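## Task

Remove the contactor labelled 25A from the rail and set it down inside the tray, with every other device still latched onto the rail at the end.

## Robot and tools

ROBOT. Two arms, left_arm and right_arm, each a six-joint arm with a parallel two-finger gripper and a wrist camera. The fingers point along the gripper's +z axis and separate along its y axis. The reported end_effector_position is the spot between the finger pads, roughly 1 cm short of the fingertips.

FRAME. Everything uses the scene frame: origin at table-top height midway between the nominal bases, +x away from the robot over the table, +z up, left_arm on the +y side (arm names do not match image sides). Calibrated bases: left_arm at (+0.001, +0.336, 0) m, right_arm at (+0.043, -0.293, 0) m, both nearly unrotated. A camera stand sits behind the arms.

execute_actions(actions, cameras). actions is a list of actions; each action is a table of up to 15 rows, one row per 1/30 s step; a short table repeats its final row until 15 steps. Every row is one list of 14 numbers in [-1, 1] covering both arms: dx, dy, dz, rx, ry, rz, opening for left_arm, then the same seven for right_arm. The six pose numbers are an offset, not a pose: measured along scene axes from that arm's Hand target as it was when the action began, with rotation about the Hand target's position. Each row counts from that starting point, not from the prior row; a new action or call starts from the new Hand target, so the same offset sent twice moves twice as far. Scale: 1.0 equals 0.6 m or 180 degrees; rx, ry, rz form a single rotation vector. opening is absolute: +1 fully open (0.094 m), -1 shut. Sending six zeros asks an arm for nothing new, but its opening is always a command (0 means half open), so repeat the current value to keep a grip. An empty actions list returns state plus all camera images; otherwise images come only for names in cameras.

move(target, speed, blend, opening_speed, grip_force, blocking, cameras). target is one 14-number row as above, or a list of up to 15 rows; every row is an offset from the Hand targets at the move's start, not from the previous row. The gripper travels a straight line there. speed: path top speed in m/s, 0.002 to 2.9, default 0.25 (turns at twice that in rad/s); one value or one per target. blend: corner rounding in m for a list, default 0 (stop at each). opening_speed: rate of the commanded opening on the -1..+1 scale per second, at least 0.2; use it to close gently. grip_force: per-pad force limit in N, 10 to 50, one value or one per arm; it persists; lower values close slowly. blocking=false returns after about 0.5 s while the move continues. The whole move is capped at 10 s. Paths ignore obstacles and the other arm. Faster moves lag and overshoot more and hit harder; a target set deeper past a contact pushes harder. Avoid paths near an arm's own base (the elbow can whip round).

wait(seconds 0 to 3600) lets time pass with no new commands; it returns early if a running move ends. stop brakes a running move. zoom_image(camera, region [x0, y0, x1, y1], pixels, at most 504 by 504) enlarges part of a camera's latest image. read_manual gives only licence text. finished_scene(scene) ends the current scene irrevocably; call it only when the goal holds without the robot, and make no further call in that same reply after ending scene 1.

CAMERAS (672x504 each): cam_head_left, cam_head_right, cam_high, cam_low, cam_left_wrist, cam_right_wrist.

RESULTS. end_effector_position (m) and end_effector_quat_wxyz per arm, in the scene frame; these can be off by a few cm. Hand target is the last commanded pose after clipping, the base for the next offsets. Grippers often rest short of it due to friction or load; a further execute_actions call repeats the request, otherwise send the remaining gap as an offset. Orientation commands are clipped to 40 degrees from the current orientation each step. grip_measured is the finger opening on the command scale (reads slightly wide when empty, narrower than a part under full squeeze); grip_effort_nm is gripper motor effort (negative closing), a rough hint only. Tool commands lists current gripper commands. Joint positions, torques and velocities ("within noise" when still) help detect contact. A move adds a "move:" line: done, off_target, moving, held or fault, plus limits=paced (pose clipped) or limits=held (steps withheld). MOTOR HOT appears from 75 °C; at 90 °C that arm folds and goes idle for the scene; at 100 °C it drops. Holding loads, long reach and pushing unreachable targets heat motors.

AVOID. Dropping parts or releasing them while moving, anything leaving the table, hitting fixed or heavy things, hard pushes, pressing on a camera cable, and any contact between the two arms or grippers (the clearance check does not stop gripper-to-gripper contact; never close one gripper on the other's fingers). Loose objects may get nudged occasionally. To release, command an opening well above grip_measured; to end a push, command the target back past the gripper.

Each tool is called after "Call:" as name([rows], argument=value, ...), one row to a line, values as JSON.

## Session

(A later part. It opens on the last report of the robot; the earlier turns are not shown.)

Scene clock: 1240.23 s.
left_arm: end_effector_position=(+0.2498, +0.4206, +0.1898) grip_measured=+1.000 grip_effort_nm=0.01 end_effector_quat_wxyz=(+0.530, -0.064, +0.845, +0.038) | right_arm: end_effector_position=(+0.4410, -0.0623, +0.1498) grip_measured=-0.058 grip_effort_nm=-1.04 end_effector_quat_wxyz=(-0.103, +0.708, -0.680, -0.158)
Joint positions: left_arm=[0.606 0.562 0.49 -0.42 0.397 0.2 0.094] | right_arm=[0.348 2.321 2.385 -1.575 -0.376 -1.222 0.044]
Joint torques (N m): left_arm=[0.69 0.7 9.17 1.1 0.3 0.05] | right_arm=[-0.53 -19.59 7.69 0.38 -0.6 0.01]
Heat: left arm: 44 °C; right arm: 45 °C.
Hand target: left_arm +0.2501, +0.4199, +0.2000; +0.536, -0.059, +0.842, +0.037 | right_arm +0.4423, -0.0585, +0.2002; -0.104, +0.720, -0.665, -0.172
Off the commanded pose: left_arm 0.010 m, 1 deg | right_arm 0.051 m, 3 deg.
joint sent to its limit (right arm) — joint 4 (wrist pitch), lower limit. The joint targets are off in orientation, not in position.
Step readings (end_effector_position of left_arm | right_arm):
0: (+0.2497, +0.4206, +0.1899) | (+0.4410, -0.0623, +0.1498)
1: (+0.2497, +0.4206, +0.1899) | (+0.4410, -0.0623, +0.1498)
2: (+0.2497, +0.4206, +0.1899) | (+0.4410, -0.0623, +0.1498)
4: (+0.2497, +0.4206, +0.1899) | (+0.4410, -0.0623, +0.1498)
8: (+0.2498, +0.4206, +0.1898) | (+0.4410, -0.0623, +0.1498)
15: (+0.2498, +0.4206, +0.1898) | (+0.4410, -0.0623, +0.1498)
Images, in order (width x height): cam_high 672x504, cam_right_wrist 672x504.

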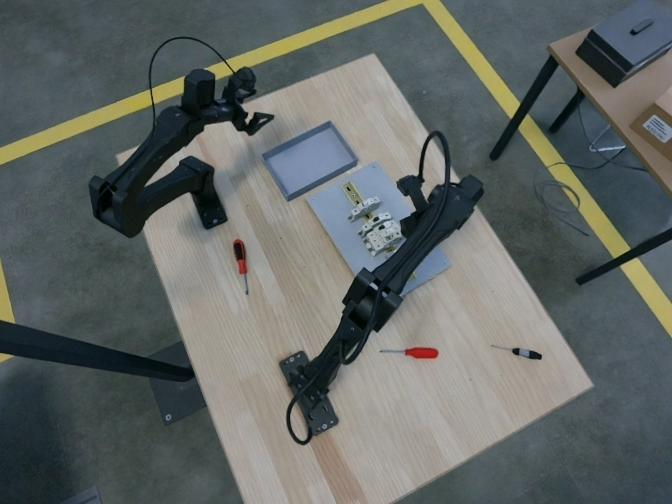

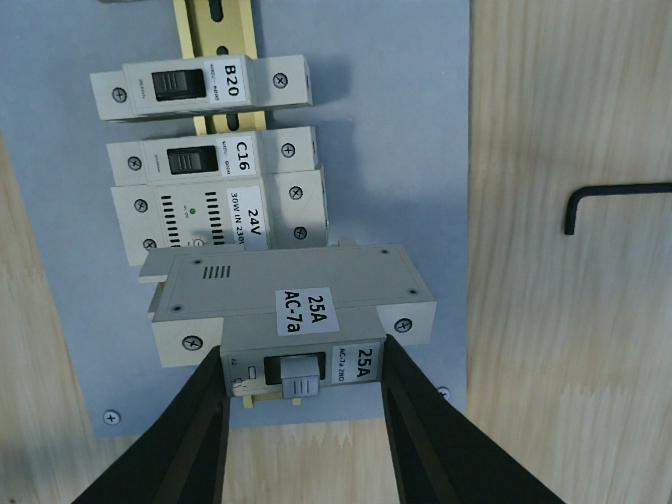

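Call:
move([
  [0, 0, 0, 0, 0, 0, 1, -0.187, 0.397, 0.03, 0.1247, -0.0191, -0.0354, -0.3],
  [0, 0, 0, 0, 0, 0, 1, -0.2205, 0.539, -0.05, 0.1247, -0.0191, -0.0354, -0.3],
], speed=0.2, blend=0.03, cameras=["cam_left_wrist", "cam_right_wrist", "cam_head_left"])

Scene clock: 1265.13 s.
left_arm: end_effector_position=(+0.2498, +0.4206, +0.1898) grip_measured=+1.000 grip_effort_nm=0.01 end_effector_quat_wxyz=(+0.530, -0.064, +0.845, +0.038) | right_arm: end_effector_position=(+0.3041, +0.2506, +0.1562) grip_measured=-0.058 grip_effort_nm=-1.03 end_effector_quat_wxyz=(-0.244, +0.655, -0.666, -0.259)
Joint positions: left_arm=[0.606 0.562 0.49 -0.42 0.397 0.2 0.094] | right_arm=[0.982 2.366 2.3 -0.866 -0.373 -0.417 0.044]
Joint torques (N m): left_arm=[0.69 0.68 8.99 1.08 0.29 0.04] | right_arm=[0.08 -12.59 9.61 1.67 -0.28 0.02]
Heat: left arm: 44 °C; right arm: 48 °C.
Hand target: left_arm +0.2501, +0.4199, +0.2000; +0.536, -0.059, +0.842, +0.037 | right_arm +0.3100, +0.2650, +0.1701; -0.271, +0.653, -0.654, -0.271
Off the commanded pose: left_arm 0.010 m, 1 deg | right_arm 0.021 m, 4 deg.
move: off_target (right_arm)
Images, in order (width x height): cam_head_left 672x504, cam_left_wrist 672x504, cam_right_wrist 672x504.

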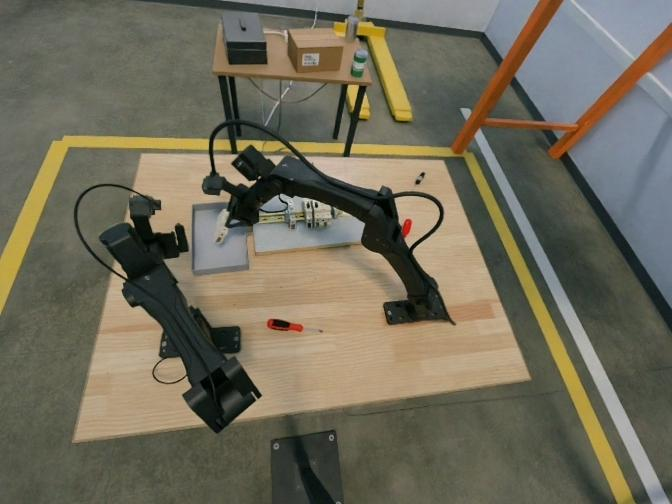

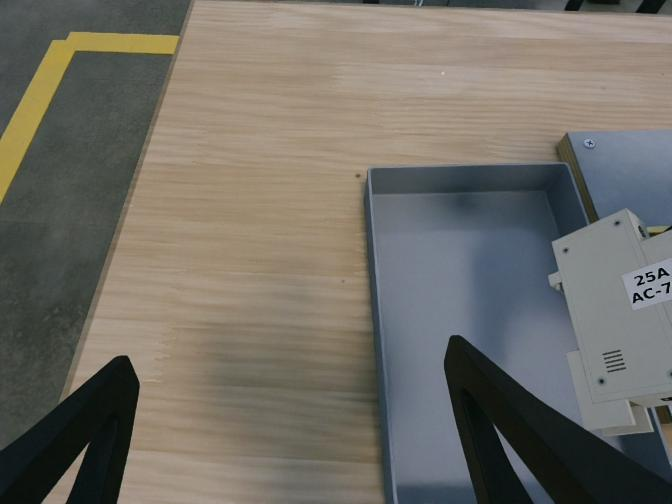

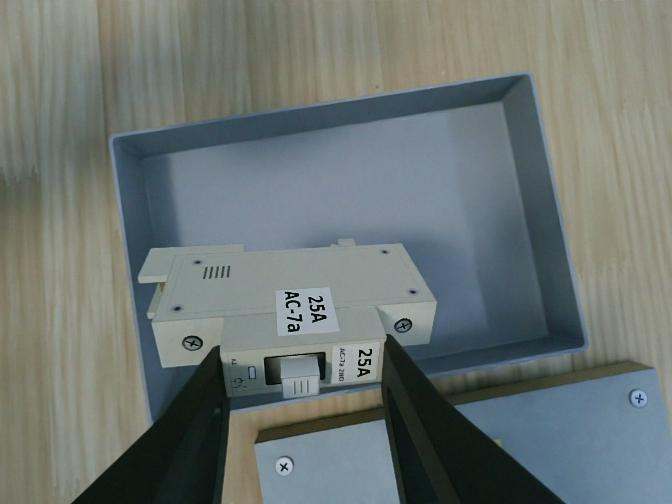

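Call:
move(target=[0, 0, 0, 0, 0, 0, 1, 0.02, 0.025, -0.13, 0.055, 0, 0, -0.3], speed=0.15, cameras=["cam_left_wrist", "cam_right_wrist"])

Scene clock: 1300.47 s.
left_arm: end_effector_position=(+0.2498, +0.4206, +0.1898) grip_measured=+1.000 grip_effort_nm=0.00 end_effector_quat_wxyz=(+0.530, -0.064, +0.845, +0.038) | right_arm: end_effector_position=(+0.3209, +0.2727, +0.0873) grip_measured=-0.058 grip_effort_nm=-1.03 end_effector_quat_wxyz=(-0.309, +0.629, -0.642, -0.311)
Joint positions: left_arm=[0.606 0.562 0.49 -0.42 0.397 0.2 0.094] | right_arm=[0.959 2.366 1.895 -0.278 -0.443 -0.365 0.044]
Joint torques (N m): left_arm=[0.66 0.59 9.01 1.08 0.29 0.02] | right_arm=[-0.14 -13.76 5.26 2.11 -0.45 -0.01]
Heat: left arm: 45 °C; right arm: 43 °C.
Hand target: left_arm +0.2501, +0.4199, +0.2000; +0.536, -0.059, +0.842, +0.037 | right_arm +0.3221, +0.2800, +0.0921; -0.326, +0.627, -0.628, -0.326
Off the commanded pose: left_arm 0.010 m, 1 deg | right_arm 0.009 m, 3 deg.
move: off_target (right_arm)

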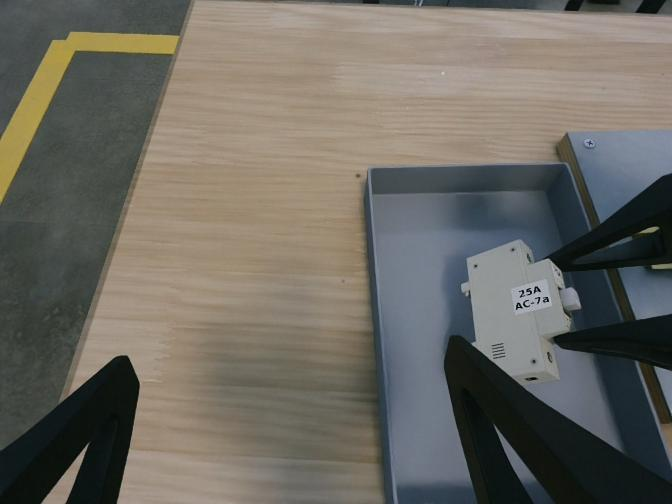

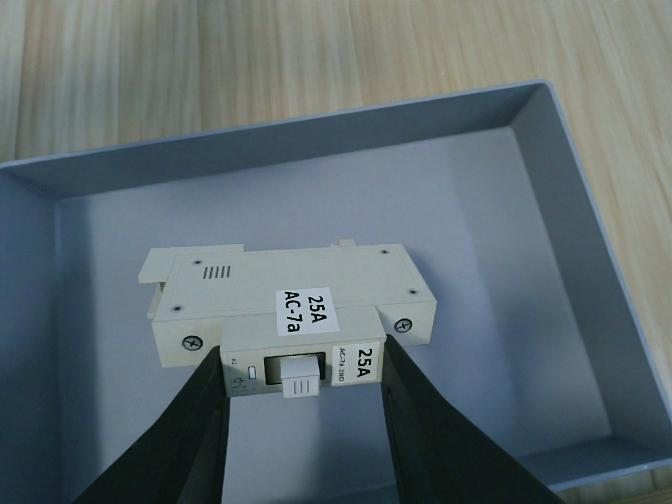

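Call:
move(target=[0, 0, 0, 0, 0, 0, 1, 0, 0.01, -0.05, 0, 0, 0, -0.3], speed=0.06, cameras=["cam_left_wrist", "cam_right_wrist"])

Scene clock: 1309.43 s.
left_arm: end_effector_position=(+0.2498, +0.4206, +0.1898) grip_measured=+1.000 grip_effort_nm=0.01 end_effector_quat_wxyz=(+0.530, -0.064, +0.845, +0.038) | right_arm: end_effector_position=(+0.3236, +0.2770, +0.0642) grip_measured=-0.058 grip_effort_nm=-1.04 end_effector_quat_wxyz=(-0.313, +0.627, -0.641, -0.314)
Joint positions: left_arm=[0.606 0.562 0.49 -0.42 0.397 0.2 0.094] | right_arm=[0.959 2.409 1.87 -0.198 -0.444 -0.36 0.044]
Joint torques (N m): left_arm=[0.76 0.69 9.18 1.09 0.3 0.04] | right_arm=[0.42 -12.88 5.5 2.15 -0.38 0]
Heat: left arm: 45 °C; right arm: 42 °C.
Hand target: left_arm +0.2501, +0.4199, +0.2001; +0.536, -0.059, +0.842, +0.037 | right_arm +0.3220, +0.2860, +0.0623; -0.326, +0.627, -0.628, -0.326
Off the commanded pose: left_arm 0.010 m, 1 deg | right_arm 0.009 m, 3 deg.
move: off_target (right_arm)

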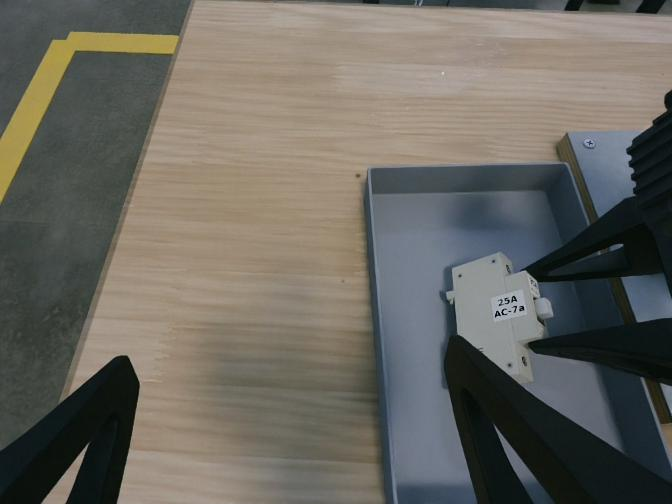

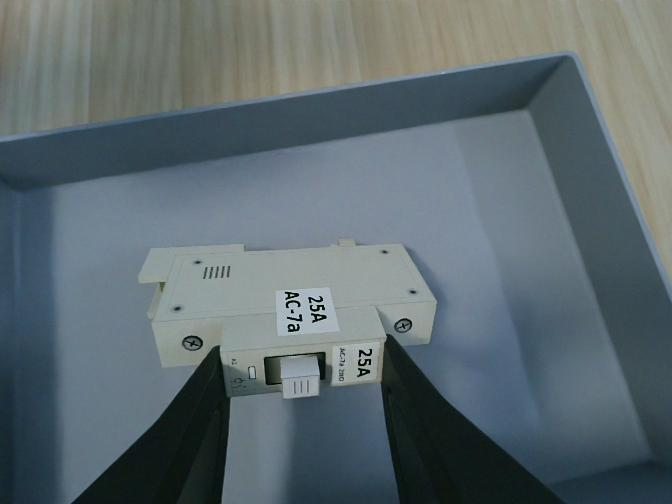

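Call:
move(target=[0, 0, 0, 0, 0, 0, 1, 0, 0.0, -0.035, 0, 0, 0, -0.3], speed=0.06, cameras=["cam_left_wrist", "cam_right_wrist"])

Scene clock: 1316.43 s.
left_arm: end_effector_position=(+0.2498, +0.4206, +0.1898) grip_measured=+1.000 grip_effort_nm=0.01 end_effector_quat_wxyz=(+0.530, -0.064, +0.845, +0.038) | right_arm: end_effector_position=(+0.3267, +0.2830, +0.0588) grip_measured=-0.058 grip_effort_nm=-1.03 end_effector_quat_wxyz=(-0.333, +0.625, -0.630, -0.320)
Joint positions: left_arm=[0.606 0.562 0.49 -0.42 0.397 0.2 0.094] | right_arm=[0.959 2.428 1.846 -0.109 -0.448 -0.359 0.044]
Joint torques (N m): left_arm=[0.62 0.66 9.06 1.09 0.29 0.06] | right_arm=[0.39 -12.07 4.78 1.91 -0.32 0]
Heat: left arm: 45 °C; right arm: 42 °C.
Hand target: left_arm +0.2501, +0.4199, +0.2001; +0.536, -0.059, +0.842, +0.037 | right_arm +0.3220, +0.2860, +0.0411; -0.326, +0.627, -0.628, -0.326
Off the commanded pose: left_arm 0.010 m, 1 deg | right_arm 0.018 m, 1 deg.
move: off_target (right_arm)

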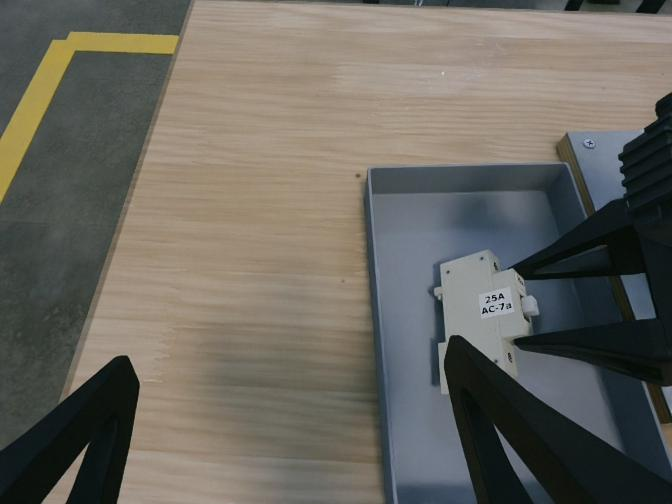

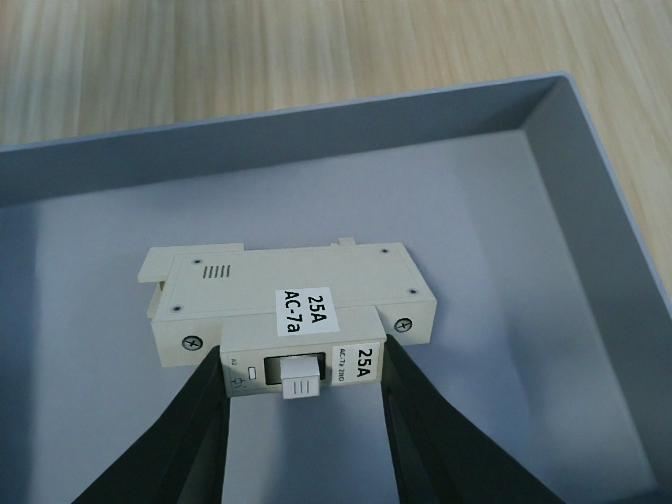

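Call:
move(target=[0, 0, 0, 0, 0, 0, 1, 0, -0.02, -0.03, 0, 0, 0, -0.3], speed=0.06, cameras=["cam_left_wrist", "cam_right_wrist"])

Scene clock: 1329.43 s.
left_arm: end_effector_position=(+0.2498, +0.4206, +0.1898) grip_measured=+1.000 grip_effort_nm=0.00 end_effector_quat_wxyz=(+0.530, -0.064, +0.845, +0.038) | right_arm: end_effector_position=(+0.3258, +0.2812, +0.0486) grip_measured=-0.059 grip_effort_nm=-1.03 end_effector_quat_wxyz=(-0.349, +0.623, -0.617, -0.329)
Joint positions: left_arm=[0.606 0.562 0.49 -0.42 0.397 0.2 0.094] | right_arm=[0.954 2.428 1.766 0.014 -0.464 -0.362 0.044]
Joint torques (N m): left_arm=[0.64 0.7 9.07 1.11 0.29 0.02] | right_arm=[-0.28 -12.4 4.04 1.51 -0.24 -0.05]
Heat: left arm: 45 °C; right arm: 42 °C.
Hand target: left_arm +0.2501, +0.4199, +0.2001; +0.536, -0.059, +0.842, +0.037 | right_arm +0.3220, +0.2740, +0.0232; -0.326, +0.627, -0.628, -0.326
Off the commanded pose: left_arm 0.010 m, 1 deg | right_arm 0.027 m, 3 deg.
move: off_target (right_arm)

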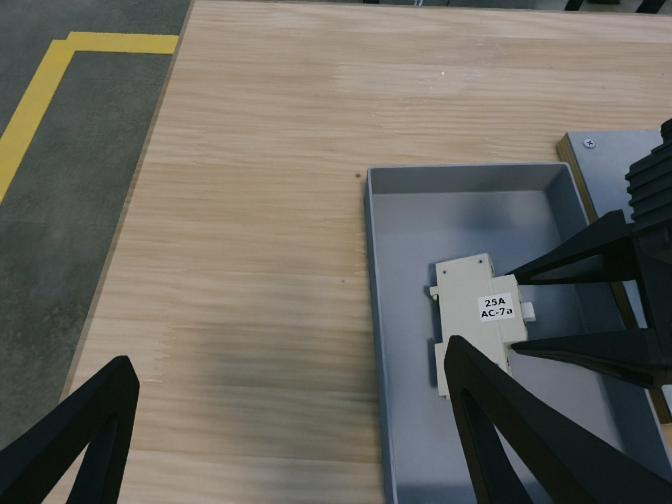

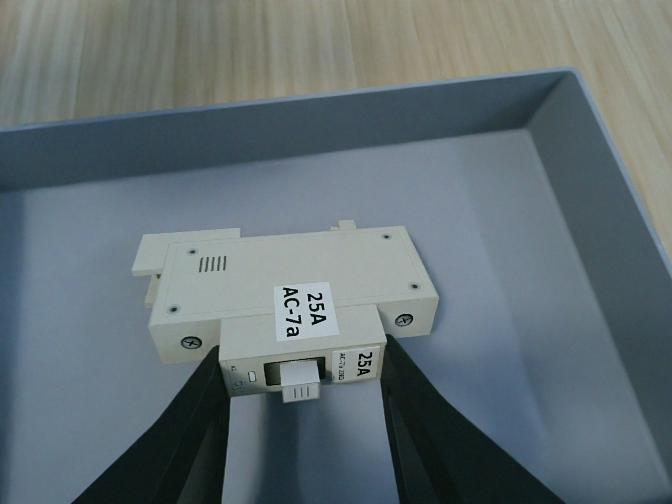

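Call:
move(target=[0, 0, 0, 0, 0, 0, 1, 0, 0, 0, 0, 0, 0, 0.2], opening_speed=0.3, cameras=["cam_left_wrist", "cam_right_wrist", "cam_head_left"])

Scene clock: 1338.57 s.
left_arm: end_effector_position=(+0.2498, +0.4206, +0.1898) grip_measured=+1.000 grip_effort_nm=0.01 end_effector_quat_wxyz=(+0.530, -0.064, +0.845, +0.038) | right_arm: end_effector_position=(+0.3254, +0.2806, +0.0474) grip_measured=+0.197 grip_effort_nm=0.11 end_effector_quat_wxyz=(-0.348, +0.624, -0.618, -0.329)
Joint positions: left_arm=[0.606 0.562 0.49 -0.42 0.397 0.2 0.094] | right_arm=[0.954 2.428 1.764 0.013 -0.464 -0.363 0.056]
Joint torques (N m): left_arm=[0.65 0.65 9.13 1.1 0.25 0.03] | right_arm=[-0.31 -12.37 4.18 1.52 -0.24 -0.04]
Heat: left arm: 45 °C; right arm: 42 °C.
Hand target: left_arm +0.2501, +0.4199, +0.2001; +0.536, -0.059, +0.842, +0.037 | right_arm +0.3220, +0.2739, +0.0230; -0.326, +0.627, -0.628, -0.326
Off the commanded pose: left_arm 0.010 m, 1 deg | right_arm 0.025 m, 3 deg.
move: done
Images, in order (width x height): cam_head_left 672x504, cam_left_wrist 672x504, cam_right_wrist 672x504.

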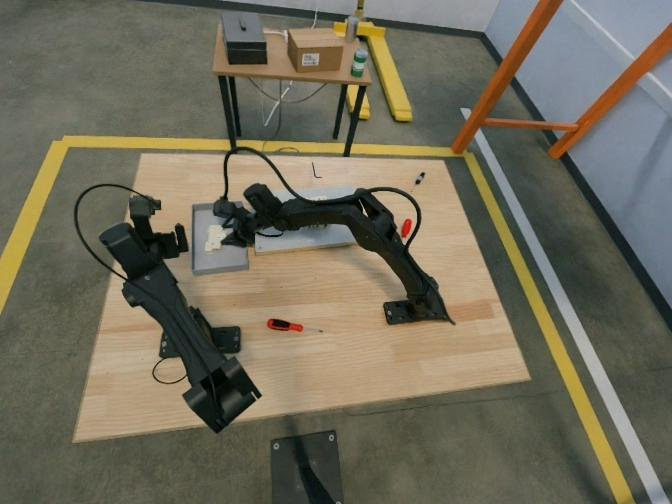

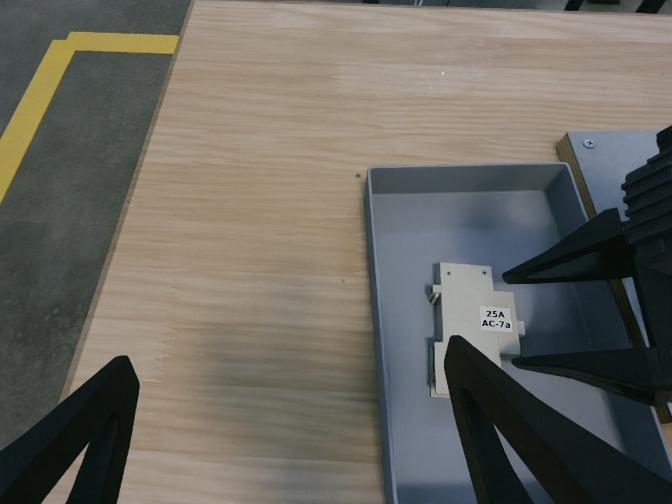

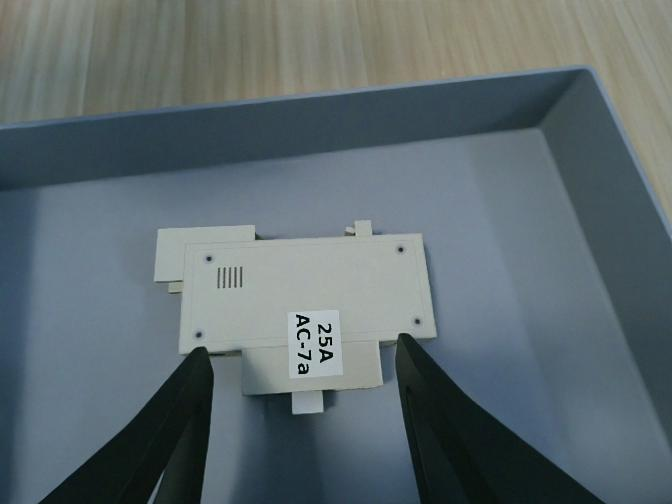

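Call:
move([
  [0, 0, 0, 0, 0, 0, 1, 0, 0, 0.22, 0, 0, 0, 0.3],
  [0, 0, 0, 0, 0, 0, 1, 0.047, -0.79, 0.35, -0.3, 0, 0, 0.9],
], speed=0.25, blend=0.03, cameras=["cam_left_wrist", "cam_right_wrist", "cam_head_left"])

Call:
zoom_image(camera="cam_head_left", region=[180, 170, 380, 290])

Scene clock: 1448.27 s.
left_arm: end_effector_position=(+0.2497, +0.4206, +0.1897) grip_measured=+1.000 grip_effort_nm=0.00 end_effector_quat_wxyz=(+0.530, -0.064, +0.845, +0.038) | right_arm: end_effector_position=(+0.3586, -0.1958, +0.2214) grip_measured=+0.897 grip_effort_nm=0.11 end_effector_quat_wxyz=(-0.060, +0.705, -0.706, +0.024)
Joint positions: left_arm=[0.606 0.562 0.49 -0.421 0.397 0.2 0.094] | right_arm=[0.256 1.732 1.86 -1.569 -0.015 -1.281 0.089]
Joint torques (N m): left_arm=[0.61 0.59 9.11 1.09 0.27 0.06] | right_arm=[-0.49 -11.51 3.84 0.45 -0.01 -0.07]
Heat: left arm: 46 °C; right arm: 42 °C.
Hand target: left_arm +0.2500, +0.4199, +0.2000; +0.535, -0.059, +0.842, +0.037 | right_arm +0.3501, -0.2000, +0.2330; -0.006, +0.707, -0.708, -0.006
Off the commanded pose: left_arm 0.010 m, 1 deg | right_arm 0.015 m, 7 deg.
joint sent to its limit (right arm) — joint 4 (wrist pitch), lower limit. The joint targets are off in orientation, not in position.
move: off_target (right_arm); target 2's new opening was sent with right_arm's hand 0.015 m and 7 deg from that target
Images, in order (width x height): cam_head_left 672x504, cam_left_wrist 672x504, cam_right_wrist 672x504.

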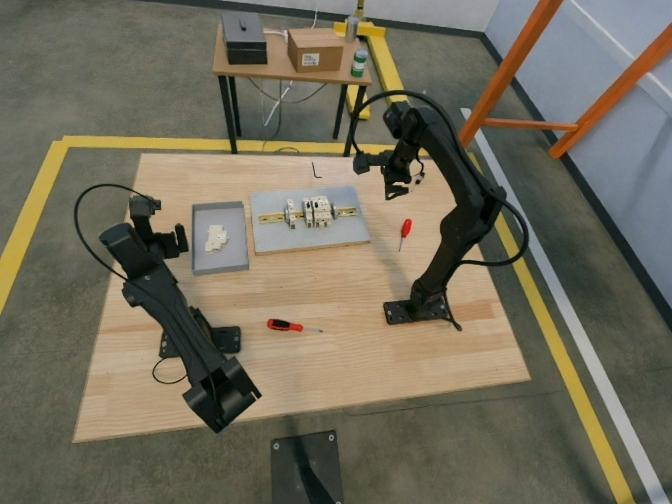

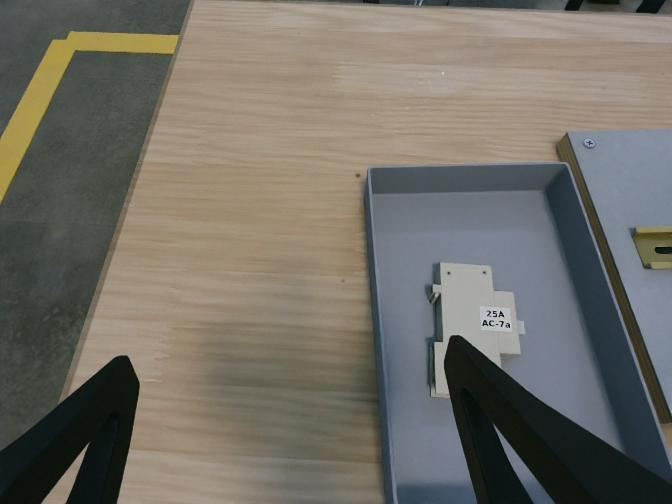

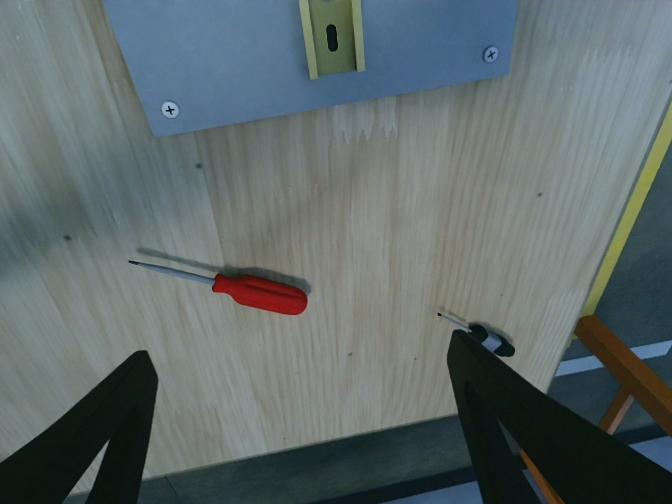

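Scaled by 2.520 from the camera's image (finer frame: 960x720).

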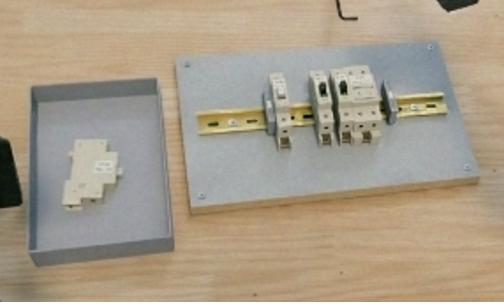

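Call:
move(target=[0.2417, -0.575, -0.0667, 0.1779, 0.2513, -0.473, 1, 0, 0, 0, 0, 0, 0, 0.9], speed=0.3, cameras=["cam_left_wrist", "cam_head_left"])

Scene clock: 1474.30 s.
left_arm: end_effector_position=(+0.3972, +0.0800, +0.1686) grip_measured=+1.000 grip_effort_nm=0.01 end_effector_quat_wxyz=(+0.105, +0.648, +0.749, -0.085) | right_arm: end_effector_position=(+0.3586, -0.1958, +0.2214) grip_measured=+0.898 grip_effort_nm=0.11 end_effector_quat_wxyz=(-0.060, +0.705, -0.706, +0.024)
Joint positions: left_arm=[-0.48 2.295 2.442 -1.545 0.212 0.913 0.094] | right_arm=[0.256 1.732 1.86 -1.569 -0.015 -1.281 0.089]
Joint torques (N m): left_arm=[-0.47 -9.7 7.39 0.05 0.31 0.06] | right_arm=[-0.5 -11.48 3.84 0.45 -0.01 -0.07]
Heat: left arm: 46 °C; right arm: 42 °C.
Hand target: left_arm +0.3951, +0.0748, +0.1601; +0.087, +0.653, +0.746, -0.098 | right_arm +0.3501, -0.2000, +0.2330; -0.006, +0.707, -0.707, -0.006
Off the commanded pose: left_arm 0.010 m, 3 deg | right_arm 0.015 m, 7 deg.
joint sent to its limit (left arm) — joint 4 (wrist pitch), lower limit. The joint targets still meet the commanded pose.
joint sent to its limit (right arm) — joint 4 (wrist pitch), lower limit. The joint targets are off in orientation, not in position.
move: off_target (left_arm)
Images, in order (width x height): cam_head_left 672x504, cam_left_wrist 672x504.

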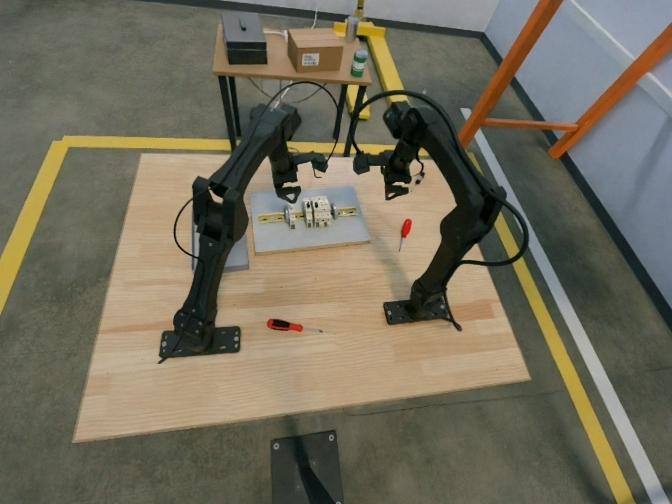

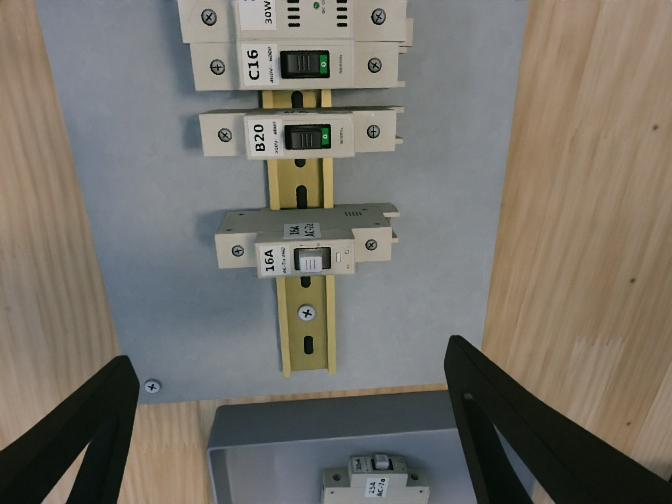

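Call:
move(target=[0.0023, -0.004, -0.1268, 0, 0, 0, 0.4, 0, 0, 0, 0, 0, 0, 0.9], speed=0.2, cameras=["cam_left_wrist"])

Scene clock: 1553.03 s.
left_arm: end_effector_position=(+0.3938, +0.0815, +0.0836) grip_measured=+0.402 grip_effort_nm=-0.12 end_effector_quat_wxyz=(+0.067, +0.648, +0.752, -0.094) | right_arm: end_effector_position=(+0.3586, -0.1958, +0.2214) grip_measured=+0.898 grip_effort_nm=0.11 end_effector_quat_wxyz=(-0.060, +0.705, -0.706, +0.024)
Joint positions: left_arm=[-0.48 2.284 2.086 -1.282 0.213 0.918 0.066] | right_arm=[0.256 1.732 1.86 -1.569 -0.015 -1.281 0.089]
Joint torques (N m): left_arm=[-0.81 -13.48 3.97 0.48 0.24 0.02] | right_arm=[-0.49 -11.51 3.84 0.45 -0.01 -0.07]
Heat: left arm: 43 °C; right arm: 41 °C.
Hand target: left_arm +0.3965, +0.0724, +0.0841; +0.087, +0.653, +0.746, -0.098 | right_arm +0.3501, -0.2000, +0.2330; -0.006, +0.707, -0.707, -0.006
Off the commanded pose: left_arm 0.009 m, 3 deg | right_arm 0.015 m, 7 deg.
joint sent to its limit (right arm) — joint 4 (wrist pitch), lower limit. The joint targets are off in orientation, not in position.
move: off_target (left_arm)

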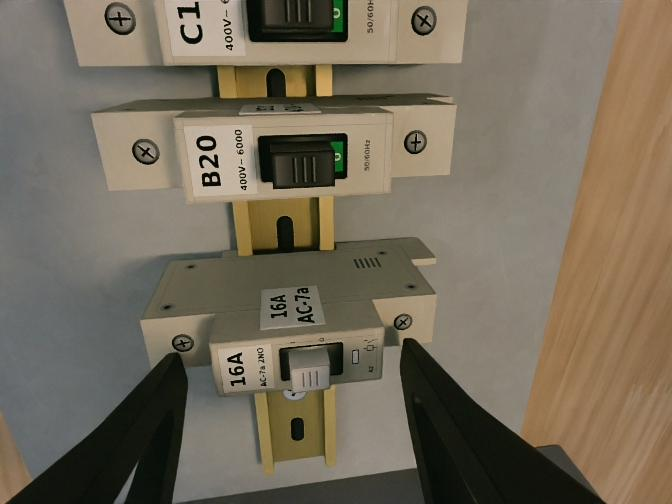

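Call:
move([
  [0, -0.013, 0.005, 0, 0, 0, 0.4, 0, 0, 0, 0, 0, 0, 0.9],
  [0, -0.013, 0.005, 0, 0, 0, -0.25, 0, 0, 0, 0, 0, 0, 0.9],
], speed=0.2, opening_speed=0.6, cameras=["cam_left_wrist"])

Scene clock: 1568.77 s.
left_arm: end_effector_position=(+0.3930, +0.0750, +0.0845) grip_measured=-0.036 grip_effort_nm=-1.02 end_effector_quat_wxyz=(+0.071, +0.651, +0.750, -0.091) | right_arm: end_effector_position=(+0.3586, -0.1958, +0.2214) grip_measured=+0.898 grip_effort_nm=0.11 end_effector_quat_wxyz=(-0.060, +0.705, -0.706, +0.024)
Joint positions: left_arm=[-0.496 2.284 2.089 -1.273 0.207 0.908 0.045] | right_arm=[0.256 1.732 1.86 -1.569 -0.015 -1.281 0.089]
Joint torques (N m): left_arm=[-0.76 -12.22 6.76 0.24 0.3 -0.06] | right_arm=[-0.5 -11.51 3.84 0.46 -0.01 -0.07]
Heat: left arm: 42 °C; right arm: 41 °C.
Hand target: left_arm +0.3965, +0.0647, +0.0871; +0.087, +0.653, +0.746, -0.098 | right_arm +0.3501, -0.2000, +0.2330; -0.006, +0.707, -0.707, -0.006
Off the commanded pose: left_arm 0.011 m, 2 deg | right_arm 0.015 m, 7 deg.
joint sent to its limit (right arm) — joint 4 (wrist pitch), lower limit. The joint targets are off in orientation, not in position.
move: off_target (left_arm); target 2's new opening was sent with left_arm's hand 0.015 m and 2 deg from that target

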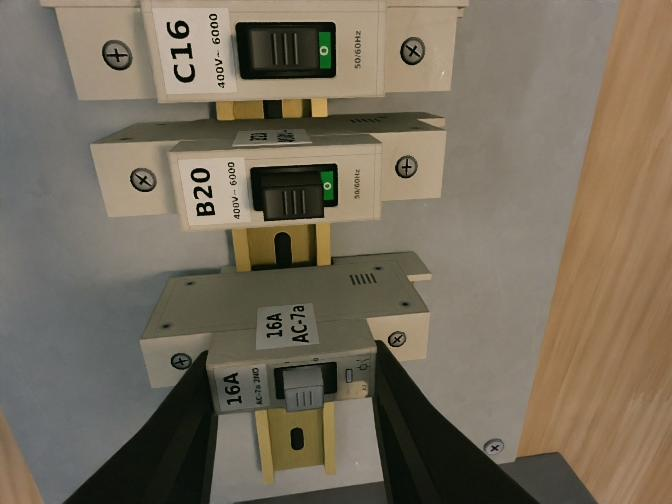

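Call:
move([
  [0.01, 0, 0.067, 0, 0.06, 0, -0.3, 0, 0, 0, 0, 0, 0, 0.9],
  [0.06, 0.004, 0.03, 0, 0.06, 0, -0.3, 0, 0, 0, 0, 0, 0, 0.9],
  [0.06, 0.004, 0.15, 0, 0.06, 0, -0.3, 0, 0, 0, 0, 0, 0, 0.9],
], speed=0.12, cameras=["cam_left_wrist", "cam_head_left"])

Call:
zoom_image(camera="cam_head_left", region=[240, 140, 380, 250])

Scene clock: 1590.60 s.
left_arm: end_effector_position=(+0.3993, +0.0770, +0.0906) grip_measured=-0.036 grip_effort_nm=-1.02 end_effector_quat_wxyz=(+0.020, +0.648, +0.751, -0.123) | right_arm: end_effector_position=(+0.3586, -0.1958, +0.2214) grip_measured=+0.898 grip_effort_nm=0.11 end_effector_quat_wxyz=(-0.060, +0.705, -0.706, +0.024)
Joint positions: left_arm=[-0.47 2.511 2.517 -1.594 0.25 0.94 0.045] | right_arm=[0.256 1.732 1.86 -1.569 -0.015 -1.281 0.089]
Joint torques (N m): left_arm=[3.44 -23.05 13.79 0.12 0.84 -0.28] | right_arm=[-0.5 -11.51 3.84 0.45 -0.01 -0.06]
Heat: left arm: 44 °C; right arm: 41 °C.
Hand target: left_arm +0.4324, +0.0670, +0.1771; +0.016, +0.641, +0.750, -0.159 | right_arm +0.3501, -0.2000, +0.2330; -0.006, +0.707, -0.707, -0.006
Off the commanded pose: left_arm 0.093 m, 4 deg | right_arm 0.015 m, 7 deg.
joint read past its limit (left arm) — joint 4 (wrist pitch), lower limit.
joint sent to its limit (left arm) — joint 4 (wrist pitch), lower limit. The joint targets are off in position and orientation.
joint sent to its limit (right arm) — joint 4 (wrist pitch), lower limit. The joint targets are off in orientation, not in position.
move: off_target (left_arm)
Images, in order (width x height): cam_head_left 672x504, cam_left_wrist 672x504.

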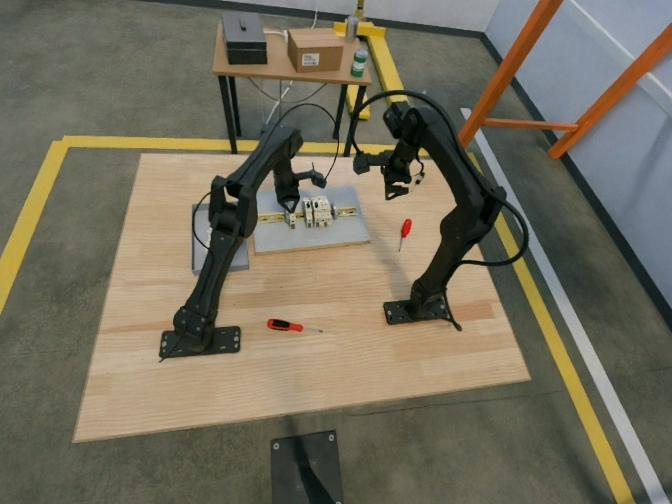

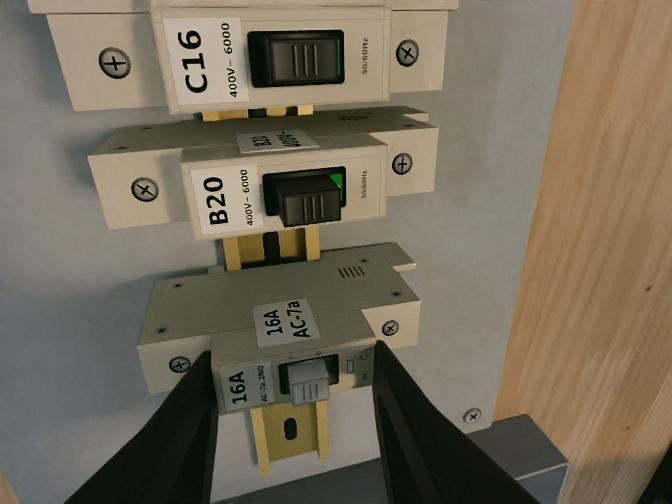

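Scaled by 3.600 from the camera's image (finer frame: 960x720).

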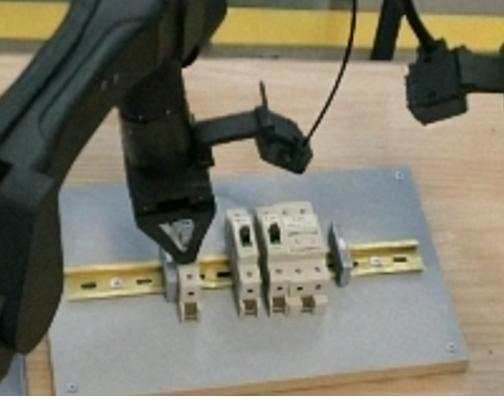

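Call:
move([
  [0.0, 0, -0.133, 0, 0, 0, -0.3, 0, 0, 0, 0, 0, 0, 0.9],
  [0.03, 0.004, -0.133, 0, 0, 0, -0.3, 0, 0, 0, 0, 0, 0, 0.9],
], speed=0.12, cameras=["cam_left_wrist", "cam_head_left"])

Call:
zoom_image(camera="cam_head_left", region=[240, 140, 380, 250])

Scene clock: 1607.70 s.
left_arm: end_effector_position=(+0.4466, +0.0753, +0.1073) grip_measured=-0.297 grip_effort_nm=-0.14 end_effector_quat_wxyz=(+0.105, +0.629, +0.758, -0.138) | right_arm: end_effector_position=(+0.3586, -0.1958, +0.2214) grip_measured=+0.898 grip_effort_nm=0.11 end_effector_quat_wxyz=(-0.060, +0.705, -0.706, +0.024)
Joint positions: left_arm=[-0.405 2.605 2.741 -1.573 0.323 0.943 0.033] | right_arm=[0.256 1.732 1.86 -1.569 -0.015 -1.281 0.089]
Joint torques (N m): left_arm=[-0.51 -11.4 7.3 0.18 0.23 -0.05] | right_arm=[-0.49 -11.51 3.84 0.45 0 -0.07]
Heat: left arm: 50 °C; right arm: 41 °C.
Hand target: left_arm +0.4504, +0.0694, +0.0972; +0.016, +0.641, +0.751, -0.159 | right_arm +0.3501, -0.2000, +0.2330; -0.006, +0.707, -0.707, -0.006
Off the commanded pose: left_arm 0.012 m, 11 deg | right_arm 0.015 m, 7 deg.
joint read past its limit (left arm) — joint 4 (wrist pitch), lower limit.
joint sent to its limit (left arm) — joint 4 (wrist pitch), lower limit. The joint targets are off in orientation, not in position.
joint sent to its limit (right arm) — joint 4 (wrist pitch), lower limit. The joint targets are off in orientation, not in position.
move: off_target (left_arm)
Images, in order (width x height): cam_head_left 672x504, cam_left_wrist 672x504.

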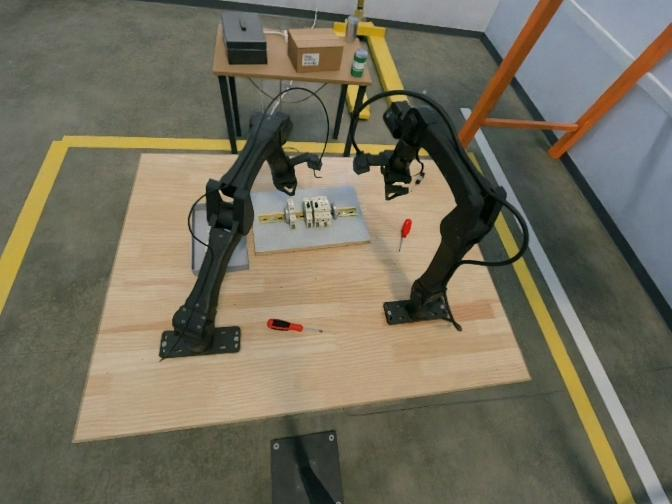

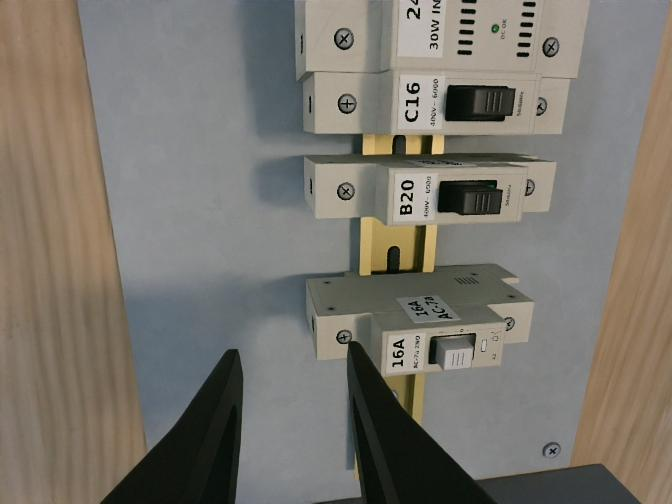

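Scaled by 3.600 from the camera's image (finer frame: 960x720).

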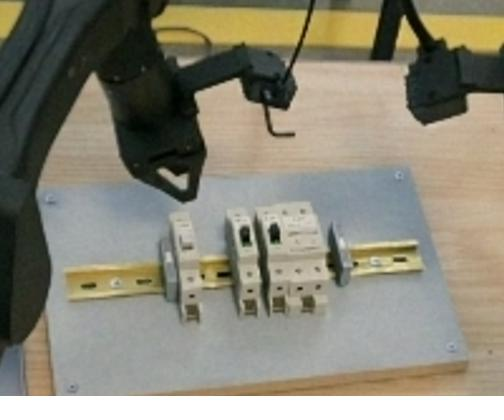

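Call:
move([
  [0, 0, 0.1, 0, 0, 0, -0.25, 0, 0, 0, 0, 0, 0, 0.9],
  [-0.0898, -0.0157, 0.088, 0, -0.06, 0, 0.4, 0, 0, 0, 0, 0, 0, 0.9],
  [-0.0898, -0.0157, -0.0203, 0, -0.06, 0, 0.4, 0, 0, 0, 0, 0, 0, 0.9],
], speed=0.2, cameras=["cam_left_wrist"])

Scene clock: 1659.47 s.
left_arm: end_effector_position=(+0.3955, +0.0603, +0.0845) grip_measured=+0.397 grip_effort_nm=0.15 end_effector_quat_wxyz=(+0.079, +0.655, +0.745, -0.099) | right_arm: end_effector_position=(+0.3586, -0.1958, +0.2214) grip_measured=+0.898 grip_effort_nm=0.11 end_effector_quat_wxyz=(-0.060, +0.705, -0.706, +0.024)
Joint positions: left_arm=[-0.513 2.317 2.142 -1.276 0.225 0.902 0.066] | right_arm=[0.256 1.732 1.86 -1.569 -0.015 -1.281 0.089]
Joint torques (N m): left_arm=[0.12 -14.17 3.92 0.27 0.14 -0.07] | right_arm=[-0.5 -11.52 3.84 0.45 -0.01 -0.06]
Heat: left arm: 45 °C; right arm: 40 °C.
Hand target: left_arm +0.3965, +0.0599, +0.0850; +0.087, +0.653, +0.746, -0.098 | right_arm +0.3501, -0.2000, +0.2330; -0.006, +0.707, -0.707, -0.006
Off the commanded pose: left_arm 0.001 m, 1 deg | right_arm 0.015 m, 7 deg.
joint sent to its limit (right arm) — joint 4 (wrist pitch), lower limit. The joint targets are off in orientation, not in position.
move: done; target 2's new opening was sent with left_arm's hand 0.027 m and 3 deg from that target

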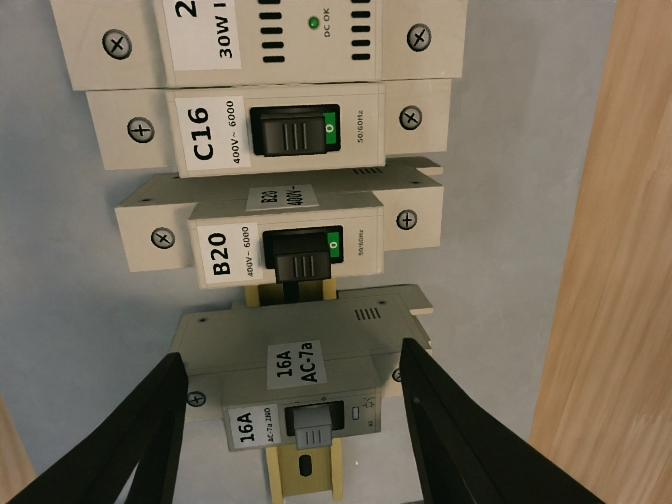

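Call:
move([
  [-0.004, 0.0175, 0.005, 0, 0, 0, 0.4, 0, 0, 0, 0, 0, 0, 0.9],
  [-0.004, 0.0175, 0.005, 0, 0, 0, -0.3, 0, 0, 0, 0, 0, 0, 0.9],
], speed=0.1, opening_speed=0.8, cameras=["cam_left_wrist"])

Scene clock: 1674.03 s.
left_arm: end_effector_position=(+0.3960, +0.0636, +0.0841) grip_measured=-0.041 grip_effort_nm=-1.02 end_effector_quat_wxyz=(+0.088, +0.656, +0.743, -0.099) | right_arm: end_effector_position=(+0.3586, -0.1958, +0.2214) grip_measured=+0.898 grip_effort_nm=0.11 end_effector_quat_wxyz=(-0.060, +0.705, -0.706, +0.024)
Joint positions: left_arm=[-0.505 2.289 2.09 -1.238 0.229 0.911 0.045] | right_arm=[0.256 1.732 1.86 -1.569 -0.015 -1.281 0.089]
Joint torques (N m): left_arm=[0.81 -14.52 4.19 0.1 0.12 0.02] | right_arm=[-0.49 -11.51 3.82 0.45 -0.01 -0.06]
Heat: left arm: 44 °C; right arm: 40 °C.
Hand target: left_arm +0.3941, +0.0704, +0.0880; +0.087, +0.653, +0.746, -0.098 | right_arm +0.3501, -0.2000, +0.2330; -0.006, +0.707, -0.707, -0.006
Off the commanded pose: left_arm 0.008 m, 0 deg | right_arm 0.015 m, 7 deg.
joint sent to its limit (right arm) — joint 4 (wrist pitch), lower limit. The joint targets are off in orientation, not in position.
move: done

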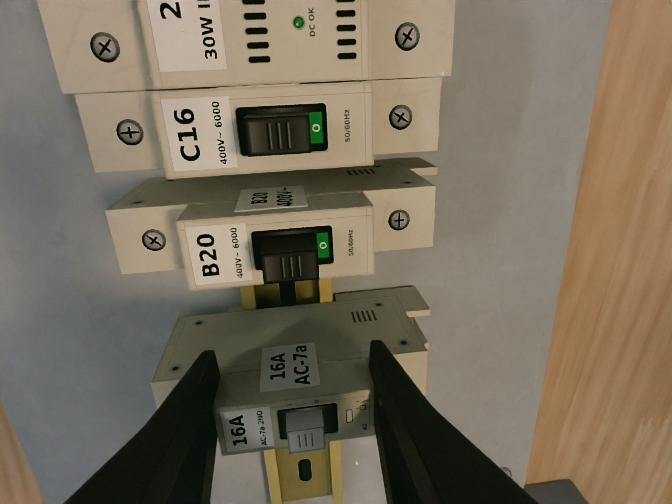

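Call:
move(target=[0.01, 0, 0.067, 0, 0.08, 0, -0.4, 0, 0, 0, 0, 0, 0, 0.9], speed=0.1, cameras=["cam_left_wrist", "cam_head_left"])

Call:
zoom_image(camera="cam_head_left", region=[240, 140, 380, 250])

Scene clock: 1684.57 s.
left_arm: end_effector_position=(+0.3955, +0.0661, +0.0922) grip_measured=-0.045 grip_effort_nm=-1.02 end_effector_quat_wxyz=(+0.041, +0.645, +0.750, -0.144) | right_arm: end_effector_position=(+0.3586, -0.1958, +0.2214) grip_measured=+0.898 grip_effort_nm=0.11 end_effector_quat_wxyz=(-0.060, +0.705, -0.706, +0.024)
Joint positions: left_arm=[-0.476 2.454 2.407 -1.507 0.299 0.927 0.045] | right_arm=[0.256 1.732 1.86 -1.569 -0.015 -1.281 0.089]
Joint torques (N m): left_arm=[2.73 -16.13 11.04 -0.58 0.65 -0.13] | right_arm=[-0.5 -11.49 3.86 0.45 -0.01 -0.08]
Heat: left arm: 43 °C; right arm: 40 °C.
Hand target: left_arm +0.4002, +0.0706, +0.1283; -0.007, +0.636, +0.751, -0.179 | right_arm +0.3501, -0.2000, +0.2330; -0.006, +0.707, -0.707, -0.006
Off the commanded pose: left_arm 0.037 m, 7 deg | right_arm 0.015 m, 7 deg.
joint sent to its limit (left arm) — joint 4 (wrist pitch), lower limit. The joint targets are off in orientation, not in position.
joint sent to its limit (right arm) — joint 4 (wrist pitch), lower limit. The joint targets are off in orientation, not in position.
move: off_target (left_arm)
Images, in order (width x height): cam_head_left 672x504, cam_left_wrist 672x504.

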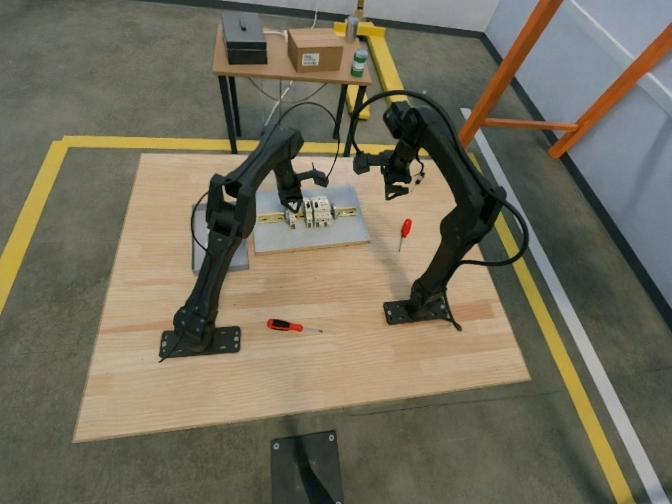

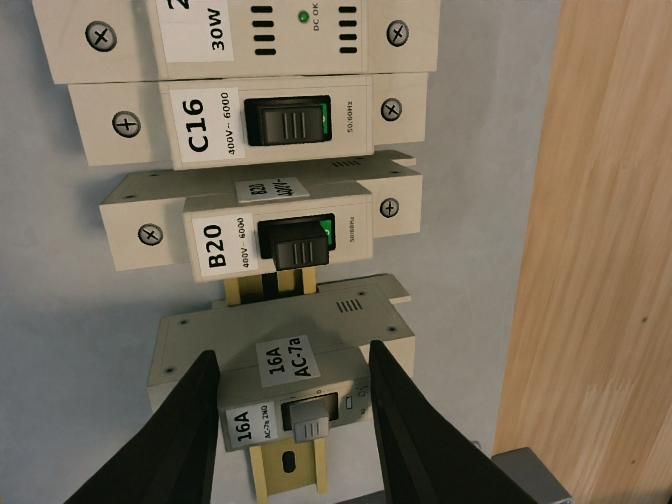

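Scaled by 3.600 from the camera's image (finer frame: 960x720).

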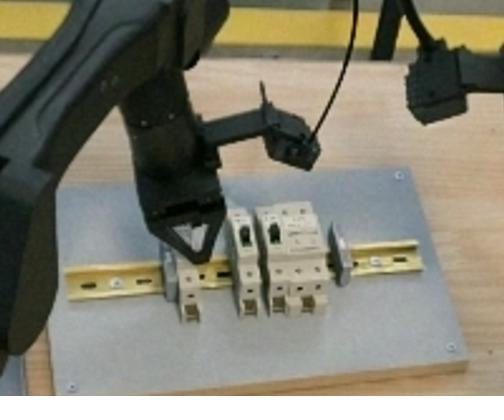

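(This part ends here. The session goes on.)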